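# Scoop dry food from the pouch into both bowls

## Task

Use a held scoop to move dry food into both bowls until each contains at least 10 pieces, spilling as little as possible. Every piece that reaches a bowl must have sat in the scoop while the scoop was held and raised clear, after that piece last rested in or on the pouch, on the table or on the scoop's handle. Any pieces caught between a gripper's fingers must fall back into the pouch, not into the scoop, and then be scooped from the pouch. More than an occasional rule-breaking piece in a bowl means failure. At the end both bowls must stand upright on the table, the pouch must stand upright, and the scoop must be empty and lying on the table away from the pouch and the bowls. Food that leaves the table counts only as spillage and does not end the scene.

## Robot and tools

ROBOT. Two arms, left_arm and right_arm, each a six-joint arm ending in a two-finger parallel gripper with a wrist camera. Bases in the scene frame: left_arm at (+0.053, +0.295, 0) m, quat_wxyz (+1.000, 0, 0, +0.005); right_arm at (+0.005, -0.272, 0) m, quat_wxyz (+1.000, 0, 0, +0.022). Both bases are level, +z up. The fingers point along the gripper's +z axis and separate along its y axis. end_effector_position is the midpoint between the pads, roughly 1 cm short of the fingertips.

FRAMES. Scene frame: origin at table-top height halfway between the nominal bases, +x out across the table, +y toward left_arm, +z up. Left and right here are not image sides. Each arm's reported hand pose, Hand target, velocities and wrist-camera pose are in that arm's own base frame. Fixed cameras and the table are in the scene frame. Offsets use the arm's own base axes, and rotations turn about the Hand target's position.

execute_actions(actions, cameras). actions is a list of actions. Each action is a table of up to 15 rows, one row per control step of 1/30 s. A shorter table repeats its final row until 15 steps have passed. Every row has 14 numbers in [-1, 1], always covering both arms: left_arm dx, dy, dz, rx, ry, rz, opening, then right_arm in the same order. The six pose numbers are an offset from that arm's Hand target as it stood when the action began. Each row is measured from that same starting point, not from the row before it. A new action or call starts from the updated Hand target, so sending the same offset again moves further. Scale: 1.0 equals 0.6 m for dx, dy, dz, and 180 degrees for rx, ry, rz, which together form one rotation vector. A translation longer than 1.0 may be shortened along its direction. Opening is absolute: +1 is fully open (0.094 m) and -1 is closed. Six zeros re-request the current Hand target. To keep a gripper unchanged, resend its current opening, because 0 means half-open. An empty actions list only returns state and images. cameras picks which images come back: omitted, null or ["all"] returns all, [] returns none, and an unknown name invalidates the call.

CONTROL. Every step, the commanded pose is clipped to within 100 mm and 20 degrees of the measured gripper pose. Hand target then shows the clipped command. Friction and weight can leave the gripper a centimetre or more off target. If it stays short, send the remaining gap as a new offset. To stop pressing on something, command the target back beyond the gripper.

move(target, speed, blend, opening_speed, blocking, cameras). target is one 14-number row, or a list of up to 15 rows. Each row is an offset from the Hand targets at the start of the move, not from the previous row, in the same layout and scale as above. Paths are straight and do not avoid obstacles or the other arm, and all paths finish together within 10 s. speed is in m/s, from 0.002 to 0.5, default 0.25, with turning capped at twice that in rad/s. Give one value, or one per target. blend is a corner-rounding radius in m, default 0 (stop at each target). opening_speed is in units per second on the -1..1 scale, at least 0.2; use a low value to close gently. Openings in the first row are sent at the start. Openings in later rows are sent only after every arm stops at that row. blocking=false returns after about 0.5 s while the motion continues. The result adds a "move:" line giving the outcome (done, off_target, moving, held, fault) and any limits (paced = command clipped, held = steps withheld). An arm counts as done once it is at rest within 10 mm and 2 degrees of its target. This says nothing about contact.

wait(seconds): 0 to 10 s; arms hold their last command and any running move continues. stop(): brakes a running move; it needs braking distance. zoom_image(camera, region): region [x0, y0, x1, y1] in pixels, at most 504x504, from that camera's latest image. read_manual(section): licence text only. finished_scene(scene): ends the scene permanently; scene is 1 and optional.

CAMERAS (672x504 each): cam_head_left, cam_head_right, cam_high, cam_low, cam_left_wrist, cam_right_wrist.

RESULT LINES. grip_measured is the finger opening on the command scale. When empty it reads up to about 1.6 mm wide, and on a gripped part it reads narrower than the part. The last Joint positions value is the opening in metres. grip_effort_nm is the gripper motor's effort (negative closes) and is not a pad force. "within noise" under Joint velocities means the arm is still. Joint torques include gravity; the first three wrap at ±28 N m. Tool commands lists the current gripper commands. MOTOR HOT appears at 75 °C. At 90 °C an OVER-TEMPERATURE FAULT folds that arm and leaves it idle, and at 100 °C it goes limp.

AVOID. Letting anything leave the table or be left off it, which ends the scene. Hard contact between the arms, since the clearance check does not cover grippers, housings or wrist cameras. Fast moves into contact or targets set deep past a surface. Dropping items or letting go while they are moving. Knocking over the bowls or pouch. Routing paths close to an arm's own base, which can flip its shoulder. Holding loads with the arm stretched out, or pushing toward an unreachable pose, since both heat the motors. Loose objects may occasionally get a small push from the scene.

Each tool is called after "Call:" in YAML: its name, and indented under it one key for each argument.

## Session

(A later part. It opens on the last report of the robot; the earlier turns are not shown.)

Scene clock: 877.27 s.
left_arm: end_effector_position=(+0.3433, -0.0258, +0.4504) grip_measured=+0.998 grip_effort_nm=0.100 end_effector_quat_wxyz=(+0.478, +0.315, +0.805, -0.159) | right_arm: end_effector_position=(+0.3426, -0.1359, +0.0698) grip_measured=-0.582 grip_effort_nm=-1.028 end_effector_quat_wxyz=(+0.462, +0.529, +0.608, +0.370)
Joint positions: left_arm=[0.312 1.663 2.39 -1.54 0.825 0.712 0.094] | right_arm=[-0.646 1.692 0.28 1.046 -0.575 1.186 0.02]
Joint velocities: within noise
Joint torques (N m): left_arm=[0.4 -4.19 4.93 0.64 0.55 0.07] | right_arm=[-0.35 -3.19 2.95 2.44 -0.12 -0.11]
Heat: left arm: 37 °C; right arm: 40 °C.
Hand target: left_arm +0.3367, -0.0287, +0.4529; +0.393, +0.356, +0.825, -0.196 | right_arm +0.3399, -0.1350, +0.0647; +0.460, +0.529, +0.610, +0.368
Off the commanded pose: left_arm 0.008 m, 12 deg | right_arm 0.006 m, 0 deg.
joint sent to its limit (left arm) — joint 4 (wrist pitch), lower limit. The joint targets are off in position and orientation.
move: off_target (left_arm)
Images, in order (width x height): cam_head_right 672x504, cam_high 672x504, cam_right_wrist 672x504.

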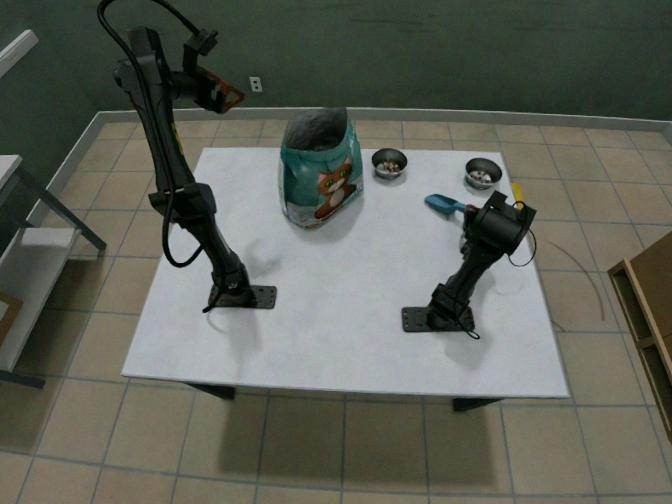

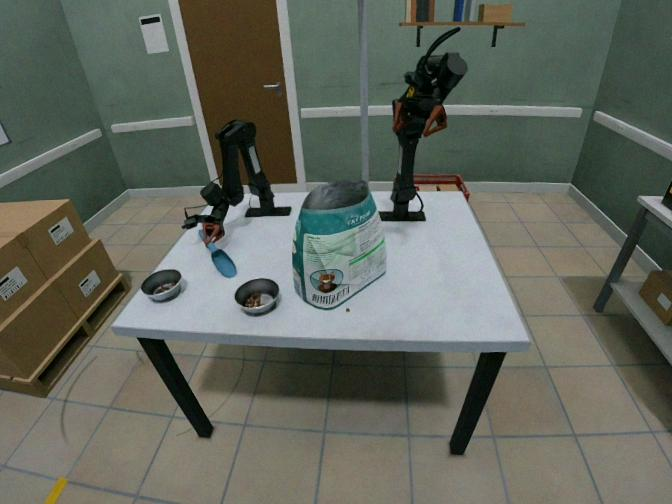

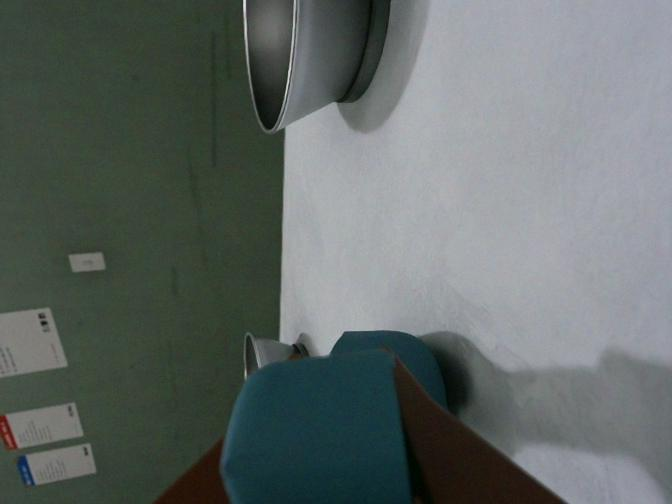

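Call:
zoom_image:
  camera: "cam_high"
  region: [160, 200, 300, 305]

Call:
move:
  target: [0,0,0,0,0,0,1,0,0,-0.012,0,0,0,-0.979154]
  speed: 0.04
  cameras: ["cam_high","cam_right_wrist"]

Call:
zoom_image:
  camera: "cam_high"
  region: [160, 200, 300, 305]

Scaled by 3.600.

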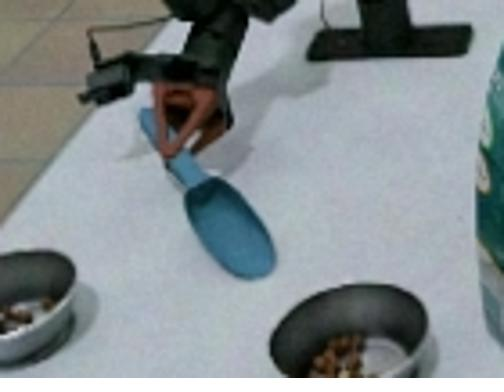

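Scene clock: 881.17 s.
left_arm: end_effector_position=(+0.3433, -0.0258, +0.4504) grip_measured=+0.998 grip_effort_nm=0.095 end_effector_quat_wxyz=(+0.478, +0.315, +0.805, -0.159) | right_arm: end_effector_position=(+0.3453, -0.1370, +0.0692) grip_measured=-0.581 grip_effort_nm=-1.033 end_effector_quat_wxyz=(+0.471, +0.521, +0.606, +0.373)
Joint positions: left_arm=[0.312 1.663 2.39 -1.54 0.825 0.712 0.094] | right_arm=[-0.646 1.739 0.28 1.12 -0.58 1.189 0.02]
Joint velocities: within noise
Joint torques (N m): left_arm=[0.44 -4.25 4.96 0.62 0.56 0.09] | right_arm=[-0.39 -3.25 2.26 2.26 -0.11 -0.19]
Heat: left arm: 37 °C; right arm: 40 °C.
Hand target: left_arm +0.3367, -0.0287, +0.4529; +0.393, +0.356, +0.825, -0.196 | right_arm +0.3400, -0.1351, +0.0575; +0.461, +0.529, +0.610, +0.368
Off the commanded pose: left_arm 0.008 m, 12 deg | right_arm 0.013 m, 2 deg.
joint sent to its limit (left arm) — joint 4 (wrist pitch), lower limit. The joint targets are off in position and orientation.
move: off_target (left_arm, right_arm)
Images, in order (width x height): cam_high 672x504, cam_right_wrist 672x504.

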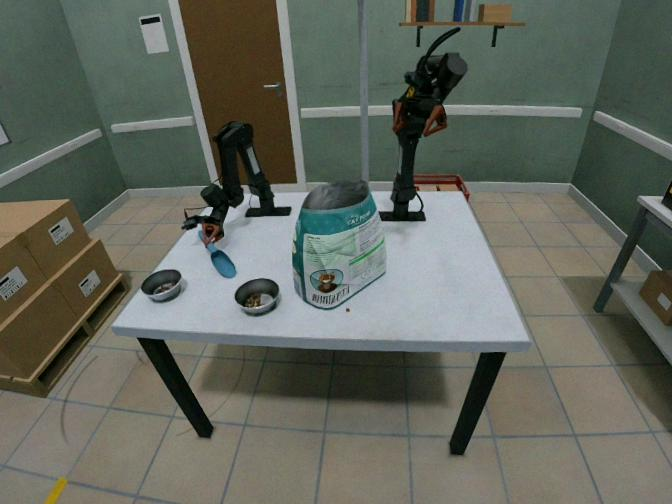

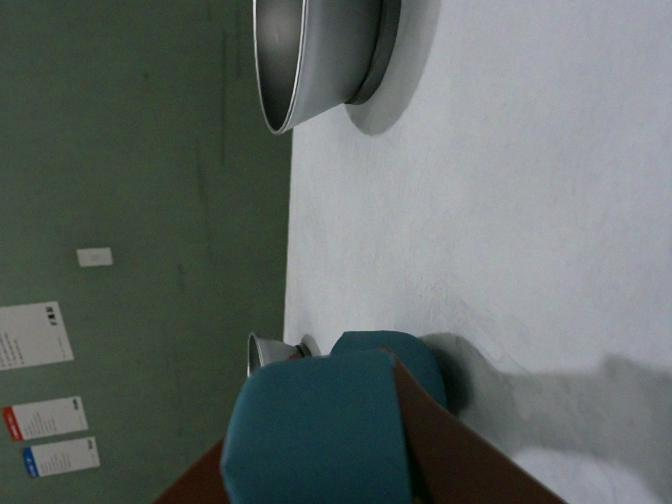

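Scaled by 3.600.

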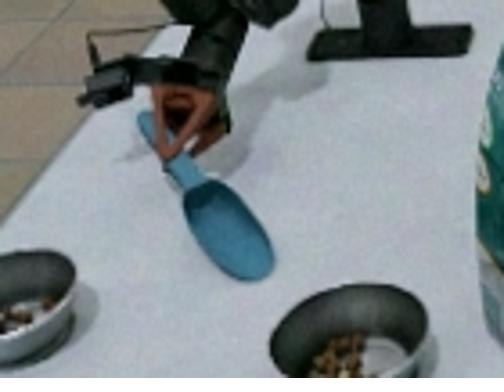

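Call:
move:
  target: [0,0,0,0,0,0,1,0.006,0,0.013,0,0,0,-0.979154]
  speed: 0.04
  cameras: []

Call:
move:
  target: [0,0,0,0,0,0,1,0,0,0,0,0,0,-0.35]
  opening_speed: 0.25
  cameras: ["cam_high","cam_right_wrist"]

Call:
zoom_image:
  camera: "cam_high"
  region: [160, 200, 300, 305]

Scene clock: 894.73 s.
left_arm: end_effector_position=(+0.3433, -0.0258, +0.4504) grip_measured=+0.998 grip_effort_nm=0.095 end_effector_quat_wxyz=(+0.478, +0.315, +0.805, -0.159) | right_arm: end_effector_position=(+0.3453, -0.1370, +0.0692) grip_measured=-0.581 grip_effort_nm=-1.033 end_effector_quat_wxyz=(+0.471, +0.521, +0.606, +0.373)
Joint positions: left_arm=[0.312 1.663 2.39 -1.54 0.825 0.712 0.094] | right_arm=[-0.646 1.739 0.28 1.12 -0.58 1.19 0.02]
Joint velocities: within noise
Joint torques (N m): left_arm=[0.47 -4.36 4.94 0.64 0.54 0.03] | right_arm=[0.4 -6.72 3.52 1.58 -0.01 -0.11]
Heat: left arm: 37 °C; right arm: 40 °C.
Hand target: left_arm +0.3367, -0.0287, +0.4529; +0.393, +0.356, +0.825, -0.196 | right_arm +0.3435, -0.1350, +0.0653; +0.461, +0.529, +0.610, +0.368
Off the commanded pose: left_arm 0.008 m, 12 deg | right_arm 0.005 m, 2 deg.
joint sent to its limit (left arm) — joint 4 (wrist pitch), lower limit. The joint targets are off in position and orientation.
move: off_target (left_arm)
No camera images: "cameras" was empty.

Scene clock: 897.77 s.
left_arm: end_effector_position=(+0.3433, -0.0258, +0.4504) grip_measured=+0.998 grip_effort_nm=0.100 end_effector_quat_wxyz=(+0.478, +0.315, +0.805, -0.159) | right_arm: end_effector_position=(+0.3453, -0.1370, +0.0686) grip_measured=-0.352 grip_effort_nm=0.105 end_effector_quat_wxyz=(+0.470, +0.522, +0.606, +0.373)
Joint positions: left_arm=[0.312 1.663 2.39 -1.54 0.825 0.712 0.094] | right_arm=[-0.646 1.741 0.28 1.12 -0.58 1.191 0.03]
Joint velocities: within noise
Joint torques (N m): left_arm=[0.47 -4.25 4.93 0.64 0.52 0.07] | right_arm=[0.39 -6.86 3.59 1.64 0.02 -0.1]
Heat: left arm: 37 °C; right arm: 40 °C.
Hand target: left_arm +0.3367, -0.0287, +0.4529; +0.393, +0.356, +0.825, -0.196 | right_arm +0.3435, -0.1350, +0.0653; +0.460, +0.529, +0.610, +0.368
Off the commanded pose: left_arm 0.008 m, 12 deg | right_arm 0.004 m, 2 deg.
joint sent to its limit (left arm) — joint 4 (wrist pitch), lower limit. The joint targets are off in position and orientation.
move: off_target (left_arm)
Images, in order (width x height): cam_high 672x504, cam_right_wrist 672x504.

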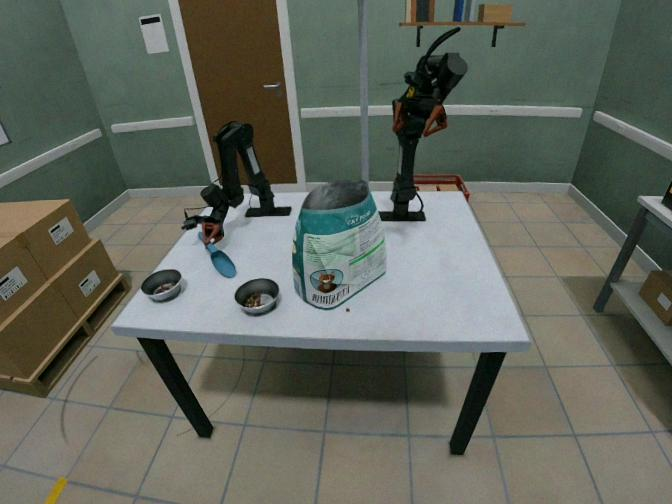

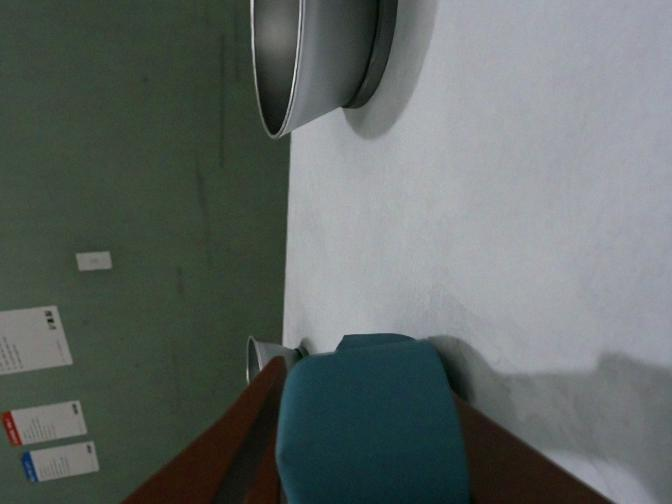

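Scaled by 3.600.

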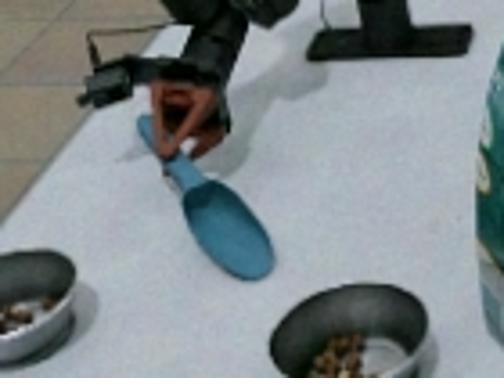

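Call:
move:
  target: [0,0,0,0,0,0,1,0,0,0,0,0,0,-0.1]
  opening_speed: 0.25
  cameras: ["cam_high","cam_right_wrist"]

Call:
zoom_image:
  camera: "cam_high"
  region: [160, 200, 300, 305]

Scene clock: 901.63 s.
left_arm: end_effector_position=(+0.3433, -0.0258, +0.4504) grip_measured=+0.998 grip_effort_nm=0.090 end_effector_quat_wxyz=(+0.478, +0.315, +0.805, -0.159) | right_arm: end_effector_position=(+0.3449, -0.1381, +0.0686) grip_measured=-0.102 grip_effort_nm=0.100 end_effector_quat_wxyz=(+0.471, +0.523, +0.605, +0.373)
Joint positions: left_arm=[0.312 1.663 2.39 -1.54 0.825 0.712 0.094] | right_arm=[-0.649 1.741 0.28 1.12 -0.58 1.191 0.042]
Joint velocities: within noise
Joint torques (N m): left_arm=[0.4 -4.36 4.77 0.64 0.52 0.07] | right_arm=[0.39 -6.72 3.67 1.63 0.01 -0.12]
Heat: left arm: 37 °C; right arm: 40 °C.
Hand target: left_arm +0.3367, -0.0287, +0.4529; +0.393, +0.356, +0.825, -0.196 | right_arm +0.3435, -0.1350, +0.0653; +0.460, +0.529, +0.610, +0.368
Off the commanded pose: left_arm 0.008 m, 12 deg | right_arm 0.005 m, 2 deg.
joint sent to its limit (left arm) — joint 4 (wrist pitch), lower limit. The joint targets are off in position and orientation.
move: off_target (left_arm)
Images, in order (width x height): cam_high 672x504, cam_right_wrist 672x504.

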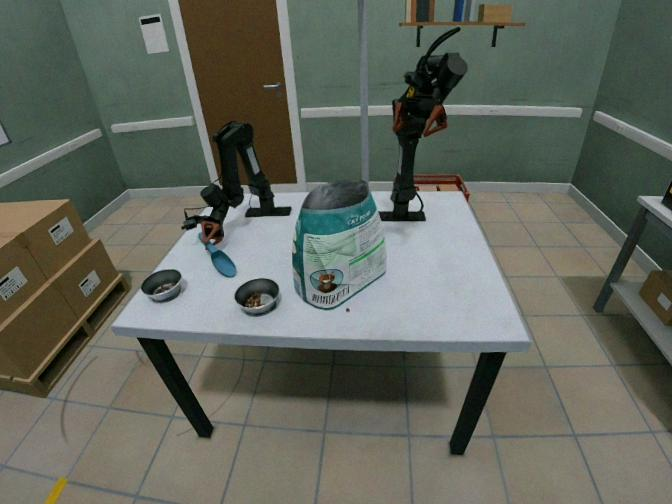

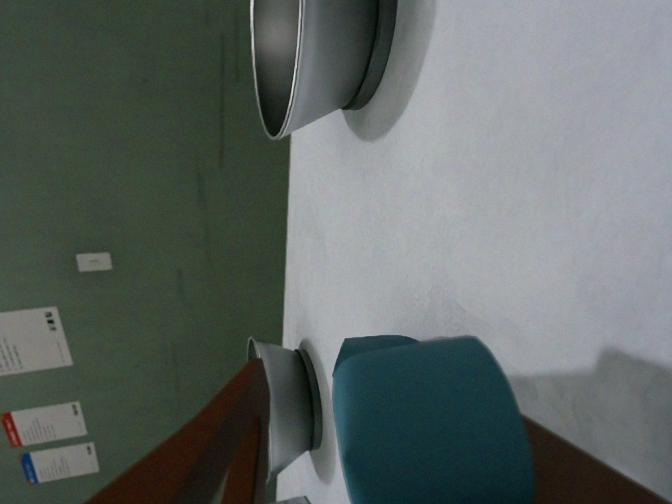

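Scaled by 3.600.

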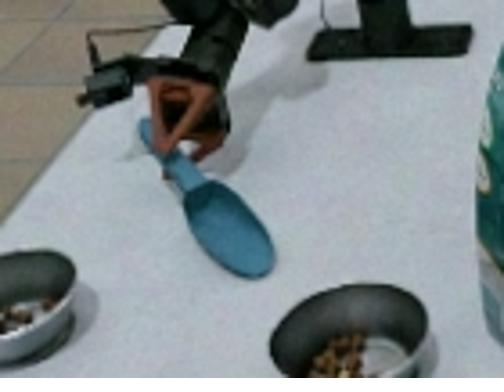

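Call:
move:
  target: [0,0,0,0,0,0,1,0,0,0,0,0,0,0.25]
  opening_speed: 0.25
  cameras: ["cam_high","cam_right_wrist"]

Call:
zoom_image:
  camera: "cam_high"
  region: [160, 200, 300, 305]

Scene clock: 907.53 s.
left_arm: end_effector_position=(+0.3433, -0.0258, +0.4504) grip_measured=+0.998 grip_effort_nm=0.095 end_effector_quat_wxyz=(+0.478, +0.315, +0.805, -0.159) | right_arm: end_effector_position=(+0.3449, -0.1381, +0.0686) grip_measured=+0.248 grip_effort_nm=0.095 end_effector_quat_wxyz=(+0.471, +0.523, +0.605, +0.373)
Joint positions: left_arm=[0.312 1.663 2.39 -1.54 0.825 0.712 0.094] | right_arm=[-0.649 1.741 0.28 1.12 -0.58 1.191 0.059]
Joint velocities: within noise
Joint torques (N m): left_arm=[0.42 -4.11 4.97 0.62 0.54 0.05] | right_arm=[0.42 -6.75 3.52 1.65 -0.02 -0.1]
Heat: left arm: 36 °C; right arm: 41 °C.
Hand target: left_arm +0.3367, -0.0287, +0.4529; +0.393, +0.356, +0.825, -0.196 | right_arm +0.3435, -0.1350, +0.0653; +0.460, +0.529, +0.610, +0.368
Off the commanded pose: left_arm 0.008 m, 12 deg | right_arm 0.005 m, 2 deg.
joint sent to its limit (left arm) — joint 4 (wrist pitch), lower limit. The joint targets are off in position and orientation.
move: off_target (left_arm)
Images, in order (width x height): cam_high 672x504, cam_right_wrist 672x504.

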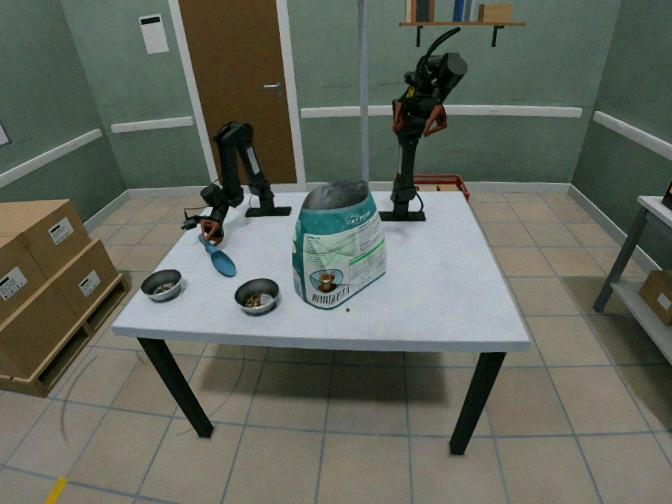

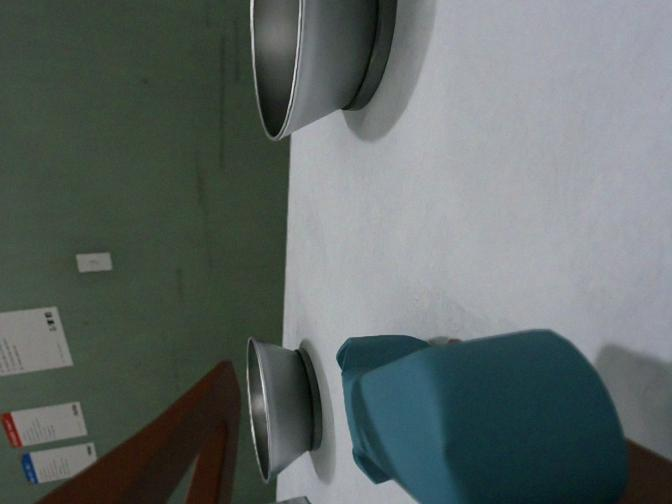

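Scaled by 3.600.

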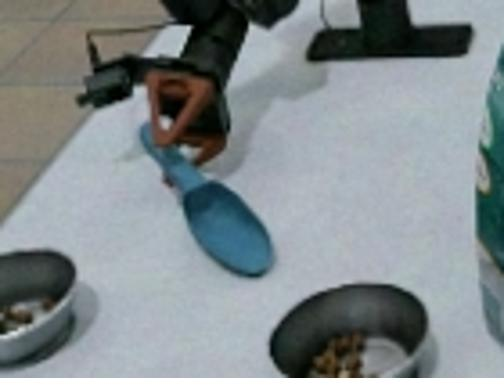

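Call:
move:
  target: [0,0,0,0,0,0,1,0,0,-0.025,0,0,0,0.25]
  speed: 0.04
  cameras: ["cam_high","cam_right_wrist","cam_head_right"]

Call:
zoom_image:
  camera: "cam_high"
  region: [160, 200, 300, 305]

Call:
zoom_image:
  camera: "cam_head_right"
  region: [400, 170, 550, 290]

Scene clock: 915.23 s.
left_arm: end_effector_position=(+0.3433, -0.0258, +0.4504) grip_measured=+0.998 grip_effort_nm=0.100 end_effector_quat_wxyz=(+0.478, +0.315, +0.805, -0.159) | right_arm: end_effector_position=(+0.3429, -0.1366, +0.0506) grip_measured=+0.248 grip_effort_nm=0.105 end_effector_quat_wxyz=(+0.452, +0.536, +0.609, +0.371)
Joint positions: left_arm=[0.312 1.663 2.39 -1.54 0.825 0.712 0.094] | right_arm=[-0.649 1.805 0.28 1.138 -0.58 1.191 0.059]
Joint velocities: within noise
Joint torques (N m): left_arm=[0.49 -4.33 4.79 0.62 0.56 0.07] | right_arm=[0.36 -3.86 2.52 2.65 0.01 -0.14]
Heat: left arm: 36 °C; right arm: 41 °C.
Hand target: left_arm +0.3367, -0.0287, +0.4529; +0.393, +0.356, +0.825, -0.196 | right_arm +0.3435, -0.1350, +0.0503; +0.461, +0.529, +0.610, +0.368
Off the commanded pose: left_arm 0.008 m, 12 deg | right_arm 0.002 m, 1 deg.
joint sent to its limit (left arm) — joint 4 (wrist pitch), lower limit. The joint targets are off in position and orientation.
move: off_target (left_arm)
Images, in order (width x height): cam_head_right 672x504, cam_high 672x504, cam_right_wrist 672x504.

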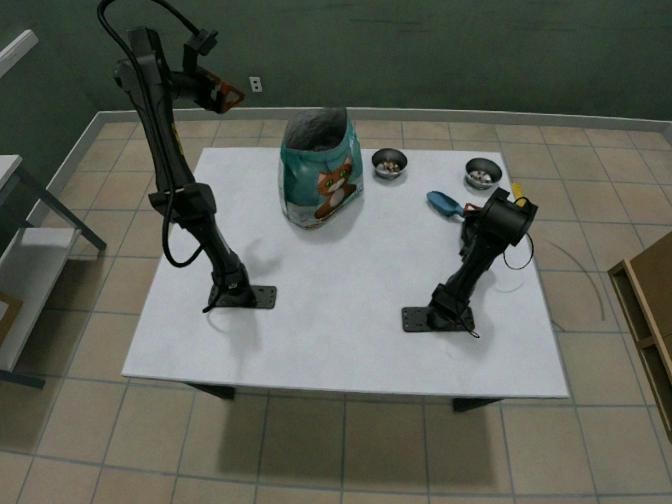

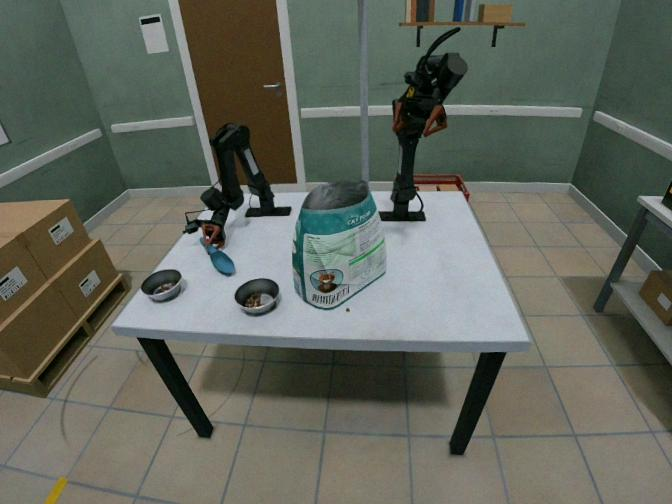

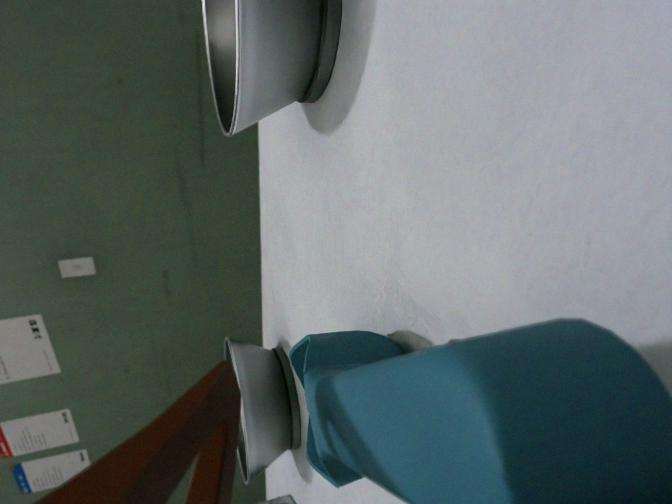

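Scaled by 3.600.

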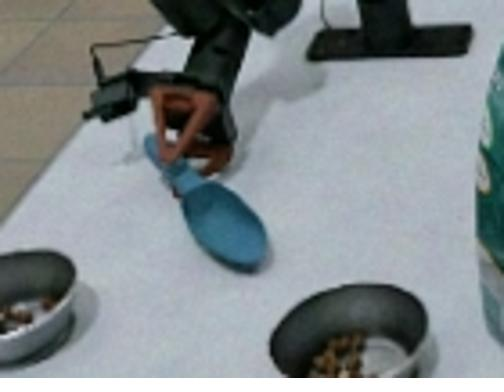

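Scaled by 3.360.

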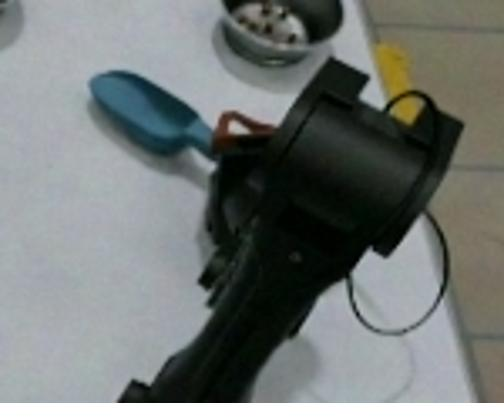

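Call:
move:
  target: [0,0,0,0,0,0,1,-0.07,0.003,0,0,0,0,0.25]
  speed: 0.05
  cameras: ["cam_high","cam_right_wrist","cam_head_right"]

Call:
zoom_image:
  camera: "cam_high"
  region: [160, 200, 300, 305]

Call:
zoom_image:
  camera: "cam_head_right"
  region: [400, 170, 550, 290]

Scene clock: 924.13 s.
left_arm: end_effector_position=(+0.3433, -0.0258, +0.4504) grip_measured=+0.998 grip_effort_nm=0.090 end_effector_quat_wxyz=(+0.478, +0.315, +0.805, -0.159) | right_arm: end_effector_position=(+0.2994, -0.1345, +0.0369) grip_measured=+0.248 grip_effort_nm=0.100 end_effector_quat_wxyz=(+0.439, +0.554, +0.606, +0.365)
Joint positions: left_arm=[0.312 1.663 2.39 -1.54 0.825 0.712 0.094] | right_arm=[-0.768 1.767 0.15 1.159 -0.666 1.138 0.059]
Joint velocities: within noise
Joint torques (N m): left_arm=[0.42 -4.22 4.96 0.63 0.55 0.06] | right_arm=[-0.43 -6.35 2.21 2.51 -0.37 -0.23]
Heat: left arm: 36 °C; right arm: 40 °C.
Hand target: left_arm +0.3367, -0.0287, +0.4529; +0.393, +0.356, +0.825, -0.196 | right_arm +0.3015, -0.1332, +0.0503; +0.460, +0.529, +0.610, +0.369
Off the commanded pose: left_arm 0.008 m, 12 deg | right_arm 0.014 m, 4 deg.
joint sent to its limit (left arm) — joint 4 (wrist pitch), lower limit. The joint targets are off in position and orientation.
move: off_target (left_arm, right_arm)
Images, in order (width x height): cam_head_right 672x504, cam_high 672x504, cam_right_wrist 672x504.

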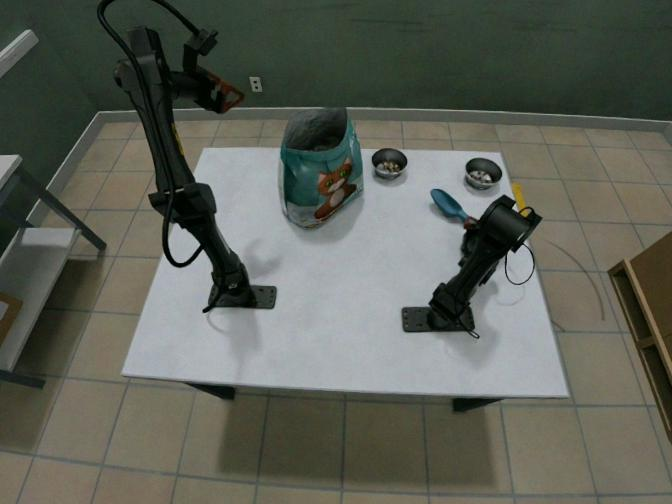

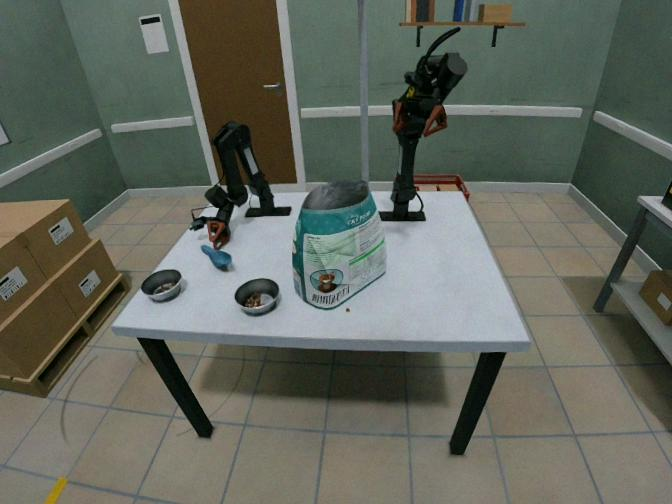

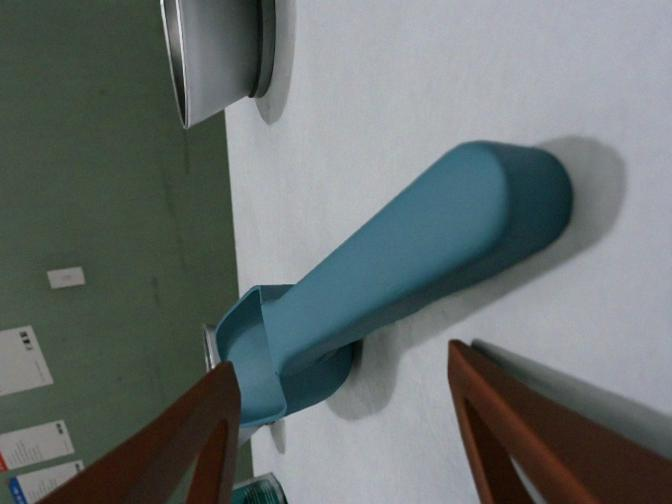

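Scaled by 3.600.

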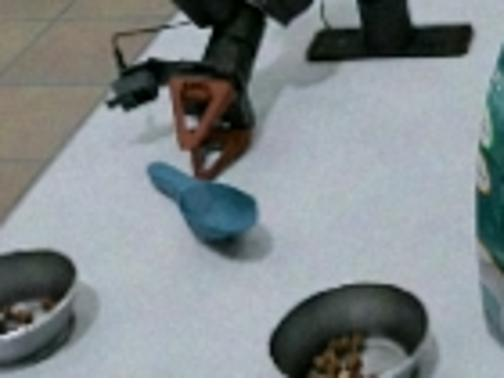

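Scaled by 3.360.

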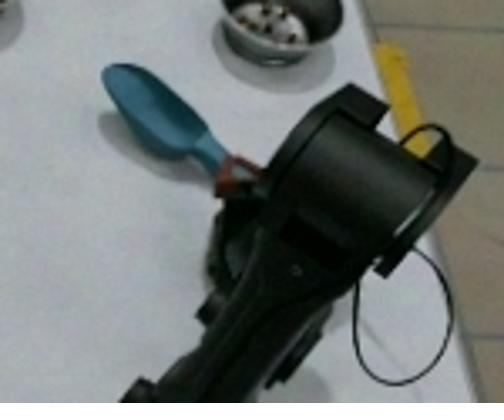

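Call:
move:
  target:
    - [0,0,0,0,0,0,1,-0.05,-0.01,0.03,0,0,0,0.25]
    - [0,0,0,0,0,0,1,-0.08,-0.05,0.25,0,0,0,0.25]
  speed: [0.06,0.12]
  blend: 0.01

Call:
zoom_image:
  camera: "cam_high"
  region: [140, 200, 300, 320]

Call:
zoom_image:
  camera: "cam_head_right"
  region: [360, 130, 550, 290]

Scene clock: 933.07 s.
left_arm: end_effector_position=(+0.3433, -0.0258, +0.4504) grip_measured=+0.998 grip_effort_nm=0.090 end_effector_quat_wxyz=(+0.478, +0.315, +0.805, -0.159) | right_arm: end_effector_position=(+0.2533, -0.1667, +0.1930) grip_measured=+0.248 grip_effort_nm=0.095 end_effector_quat_wxyz=(+0.468, +0.534, +0.604, +0.361)
Joint positions: left_arm=[0.312 1.663 2.39 -1.54 0.825 0.712 0.094] | right_arm=[-1.082 0.965 0.513 -0.088 -0.945 0.929 0.059]
Joint velocities: within noise
Joint torques (N m): left_arm=[0.55 -4.27 4.94 0.61 0.57 0.05] | right_arm=[-0.35 -1.22 10.06 1.24 -0.48 -0.21]
Heat: left arm: 36 °C; right arm: 40 °C.
Hand target: left_arm +0.3367, -0.0287, +0.4529; +0.393, +0.356, +0.825, -0.196 | right_arm +0.2535, -0.1632, +0.2003; +0.460, +0.529, +0.610, +0.368
Off the commanded pose: left_arm 0.008 m, 12 deg | right_arm 0.008 m, 1 deg.
joint sent to its limit (left arm) — joint 4 (wrist pitch), lower limit. The joint targets are off in position and orientation.
move: off_target (left_arm)

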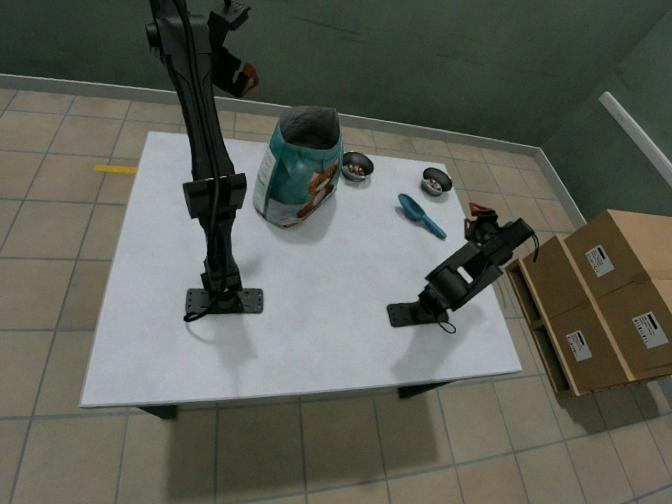

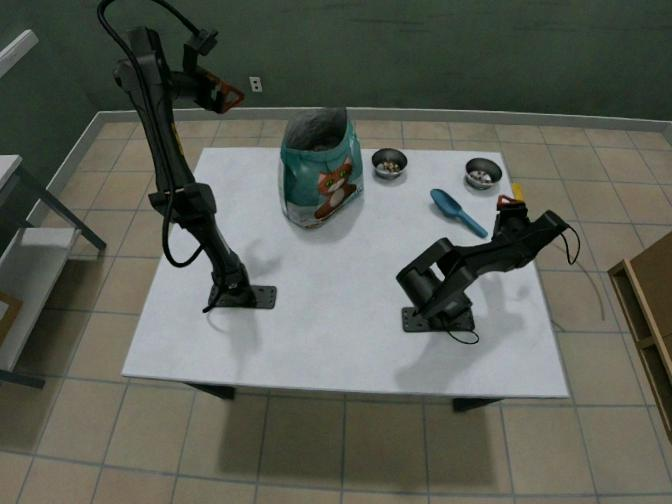

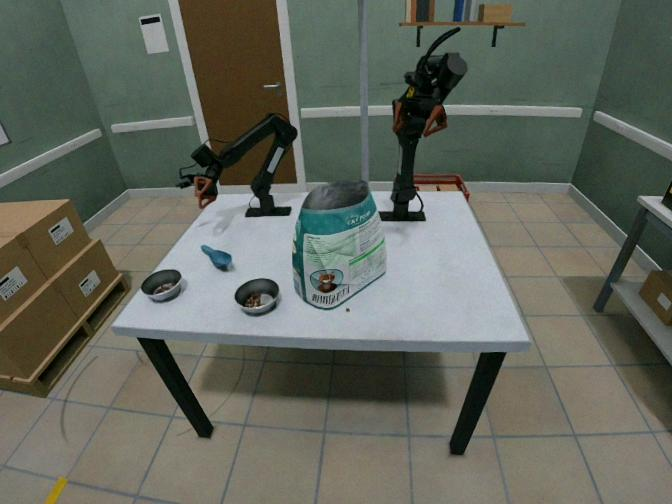

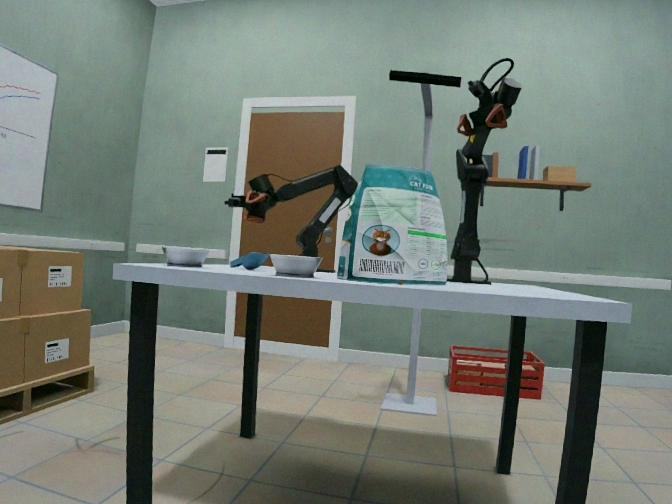

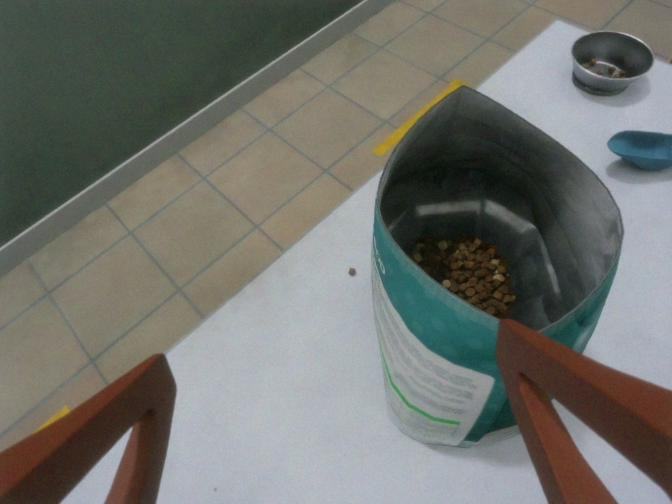

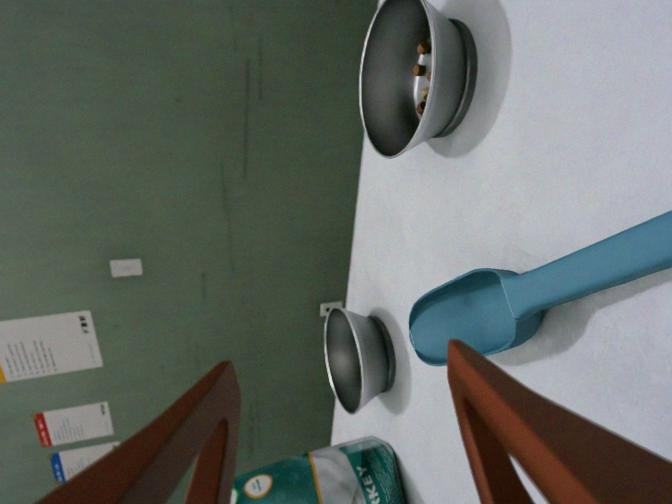

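Scaled by 3.150.

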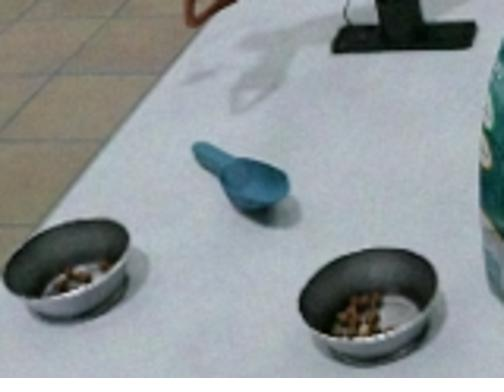

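Scaled by 2.653.

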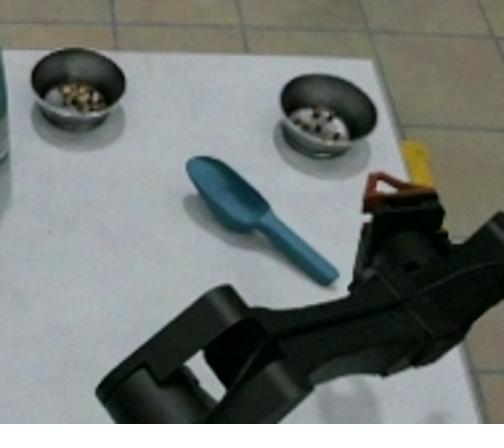

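Call:
zoom_image:
  camera: "cam_head_right"
  region: [455, 145, 515, 195]

Call:
zoom_image:
  camera: "cam_high"
  region: [135, 260, 190, 305]

Scaled by 8.400.

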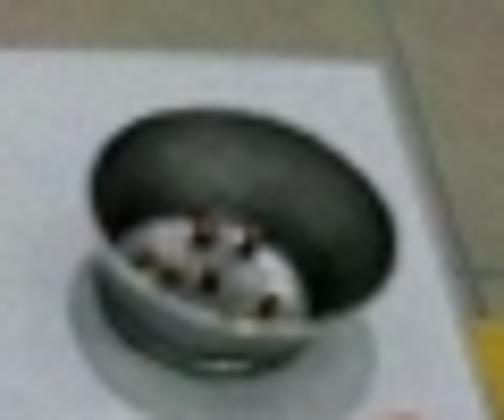

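Scaled by 9.164.

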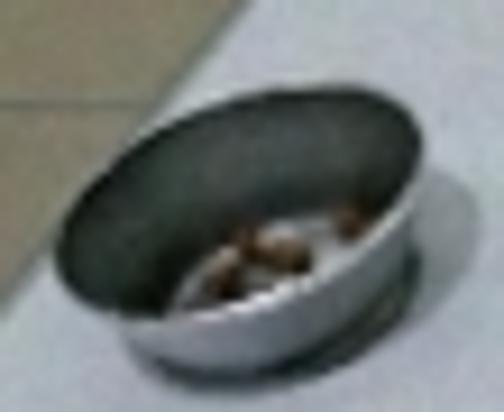

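Call:
move:
  target: [0,0,0,0,0,0,1,0.09,-0.03,0.22,0,0.21,-0.12,0.25]
  speed: 0.25
  cameras: ["cam_right_wrist"]

Scene clock: 945.23 s.
left_arm: end_effector_position=(+0.3433, -0.0258, +0.4504) grip_measured=+0.998 grip_effort_nm=0.095 end_effector_quat_wxyz=(+0.478, +0.315, +0.805, -0.159) | right_arm: end_effector_position=(+0.3141, -0.1833, +0.3349) grip_measured=+0.248 grip_effort_nm=0.100 end_effector_quat_wxyz=(+0.315, +0.716, +0.615, +0.102)
Joint positions: left_arm=[0.312 1.663 2.39 -1.54 0.825 0.712 0.094] | right_arm=[-0.524 1.509 1.891 -1.279 0.015 1.193 0.059]
Joint velocities: within noise
Joint torques (N m): left_arm=[0.39 -4.26 4.93 0.63 0.53 0.09] | right_arm=[0.46 -3.69 8.4 1.04 0.27 0.03]
Heat: left arm: 36 °C; right arm: 39 °C.
Hand target: left_arm +0.3367, -0.0287, +0.4529; +0.393, +0.356, +0.825, -0.196 | right_arm +0.3075, -0.1812, +0.3323; +0.299, +0.722, +0.617, +0.087
Off the commanded pose: left_arm 0.008 m, 12 deg | right_arm 0.007 m, 3 deg.
joint sent to its limit (left arm) — joint 4 (wrist pitch), lower limit. The joint targets are off in position and orientation.
move: off_target (left_arm, right_arm)
Images, in order (width x height): cam_right_wrist 672x504.

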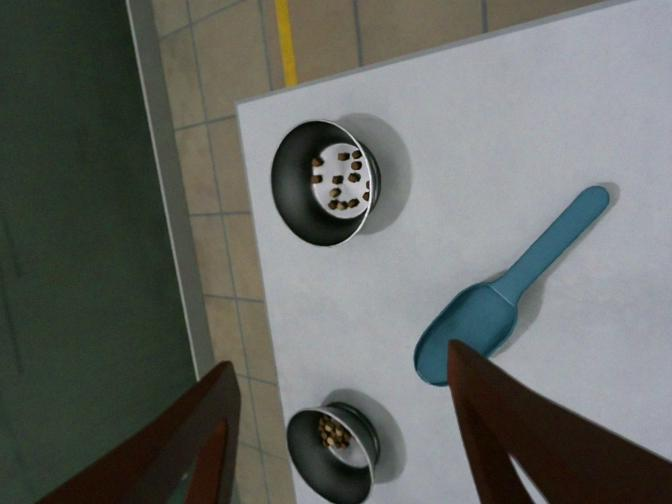

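Call:
finished_scene:

The scene is finished: the task was done.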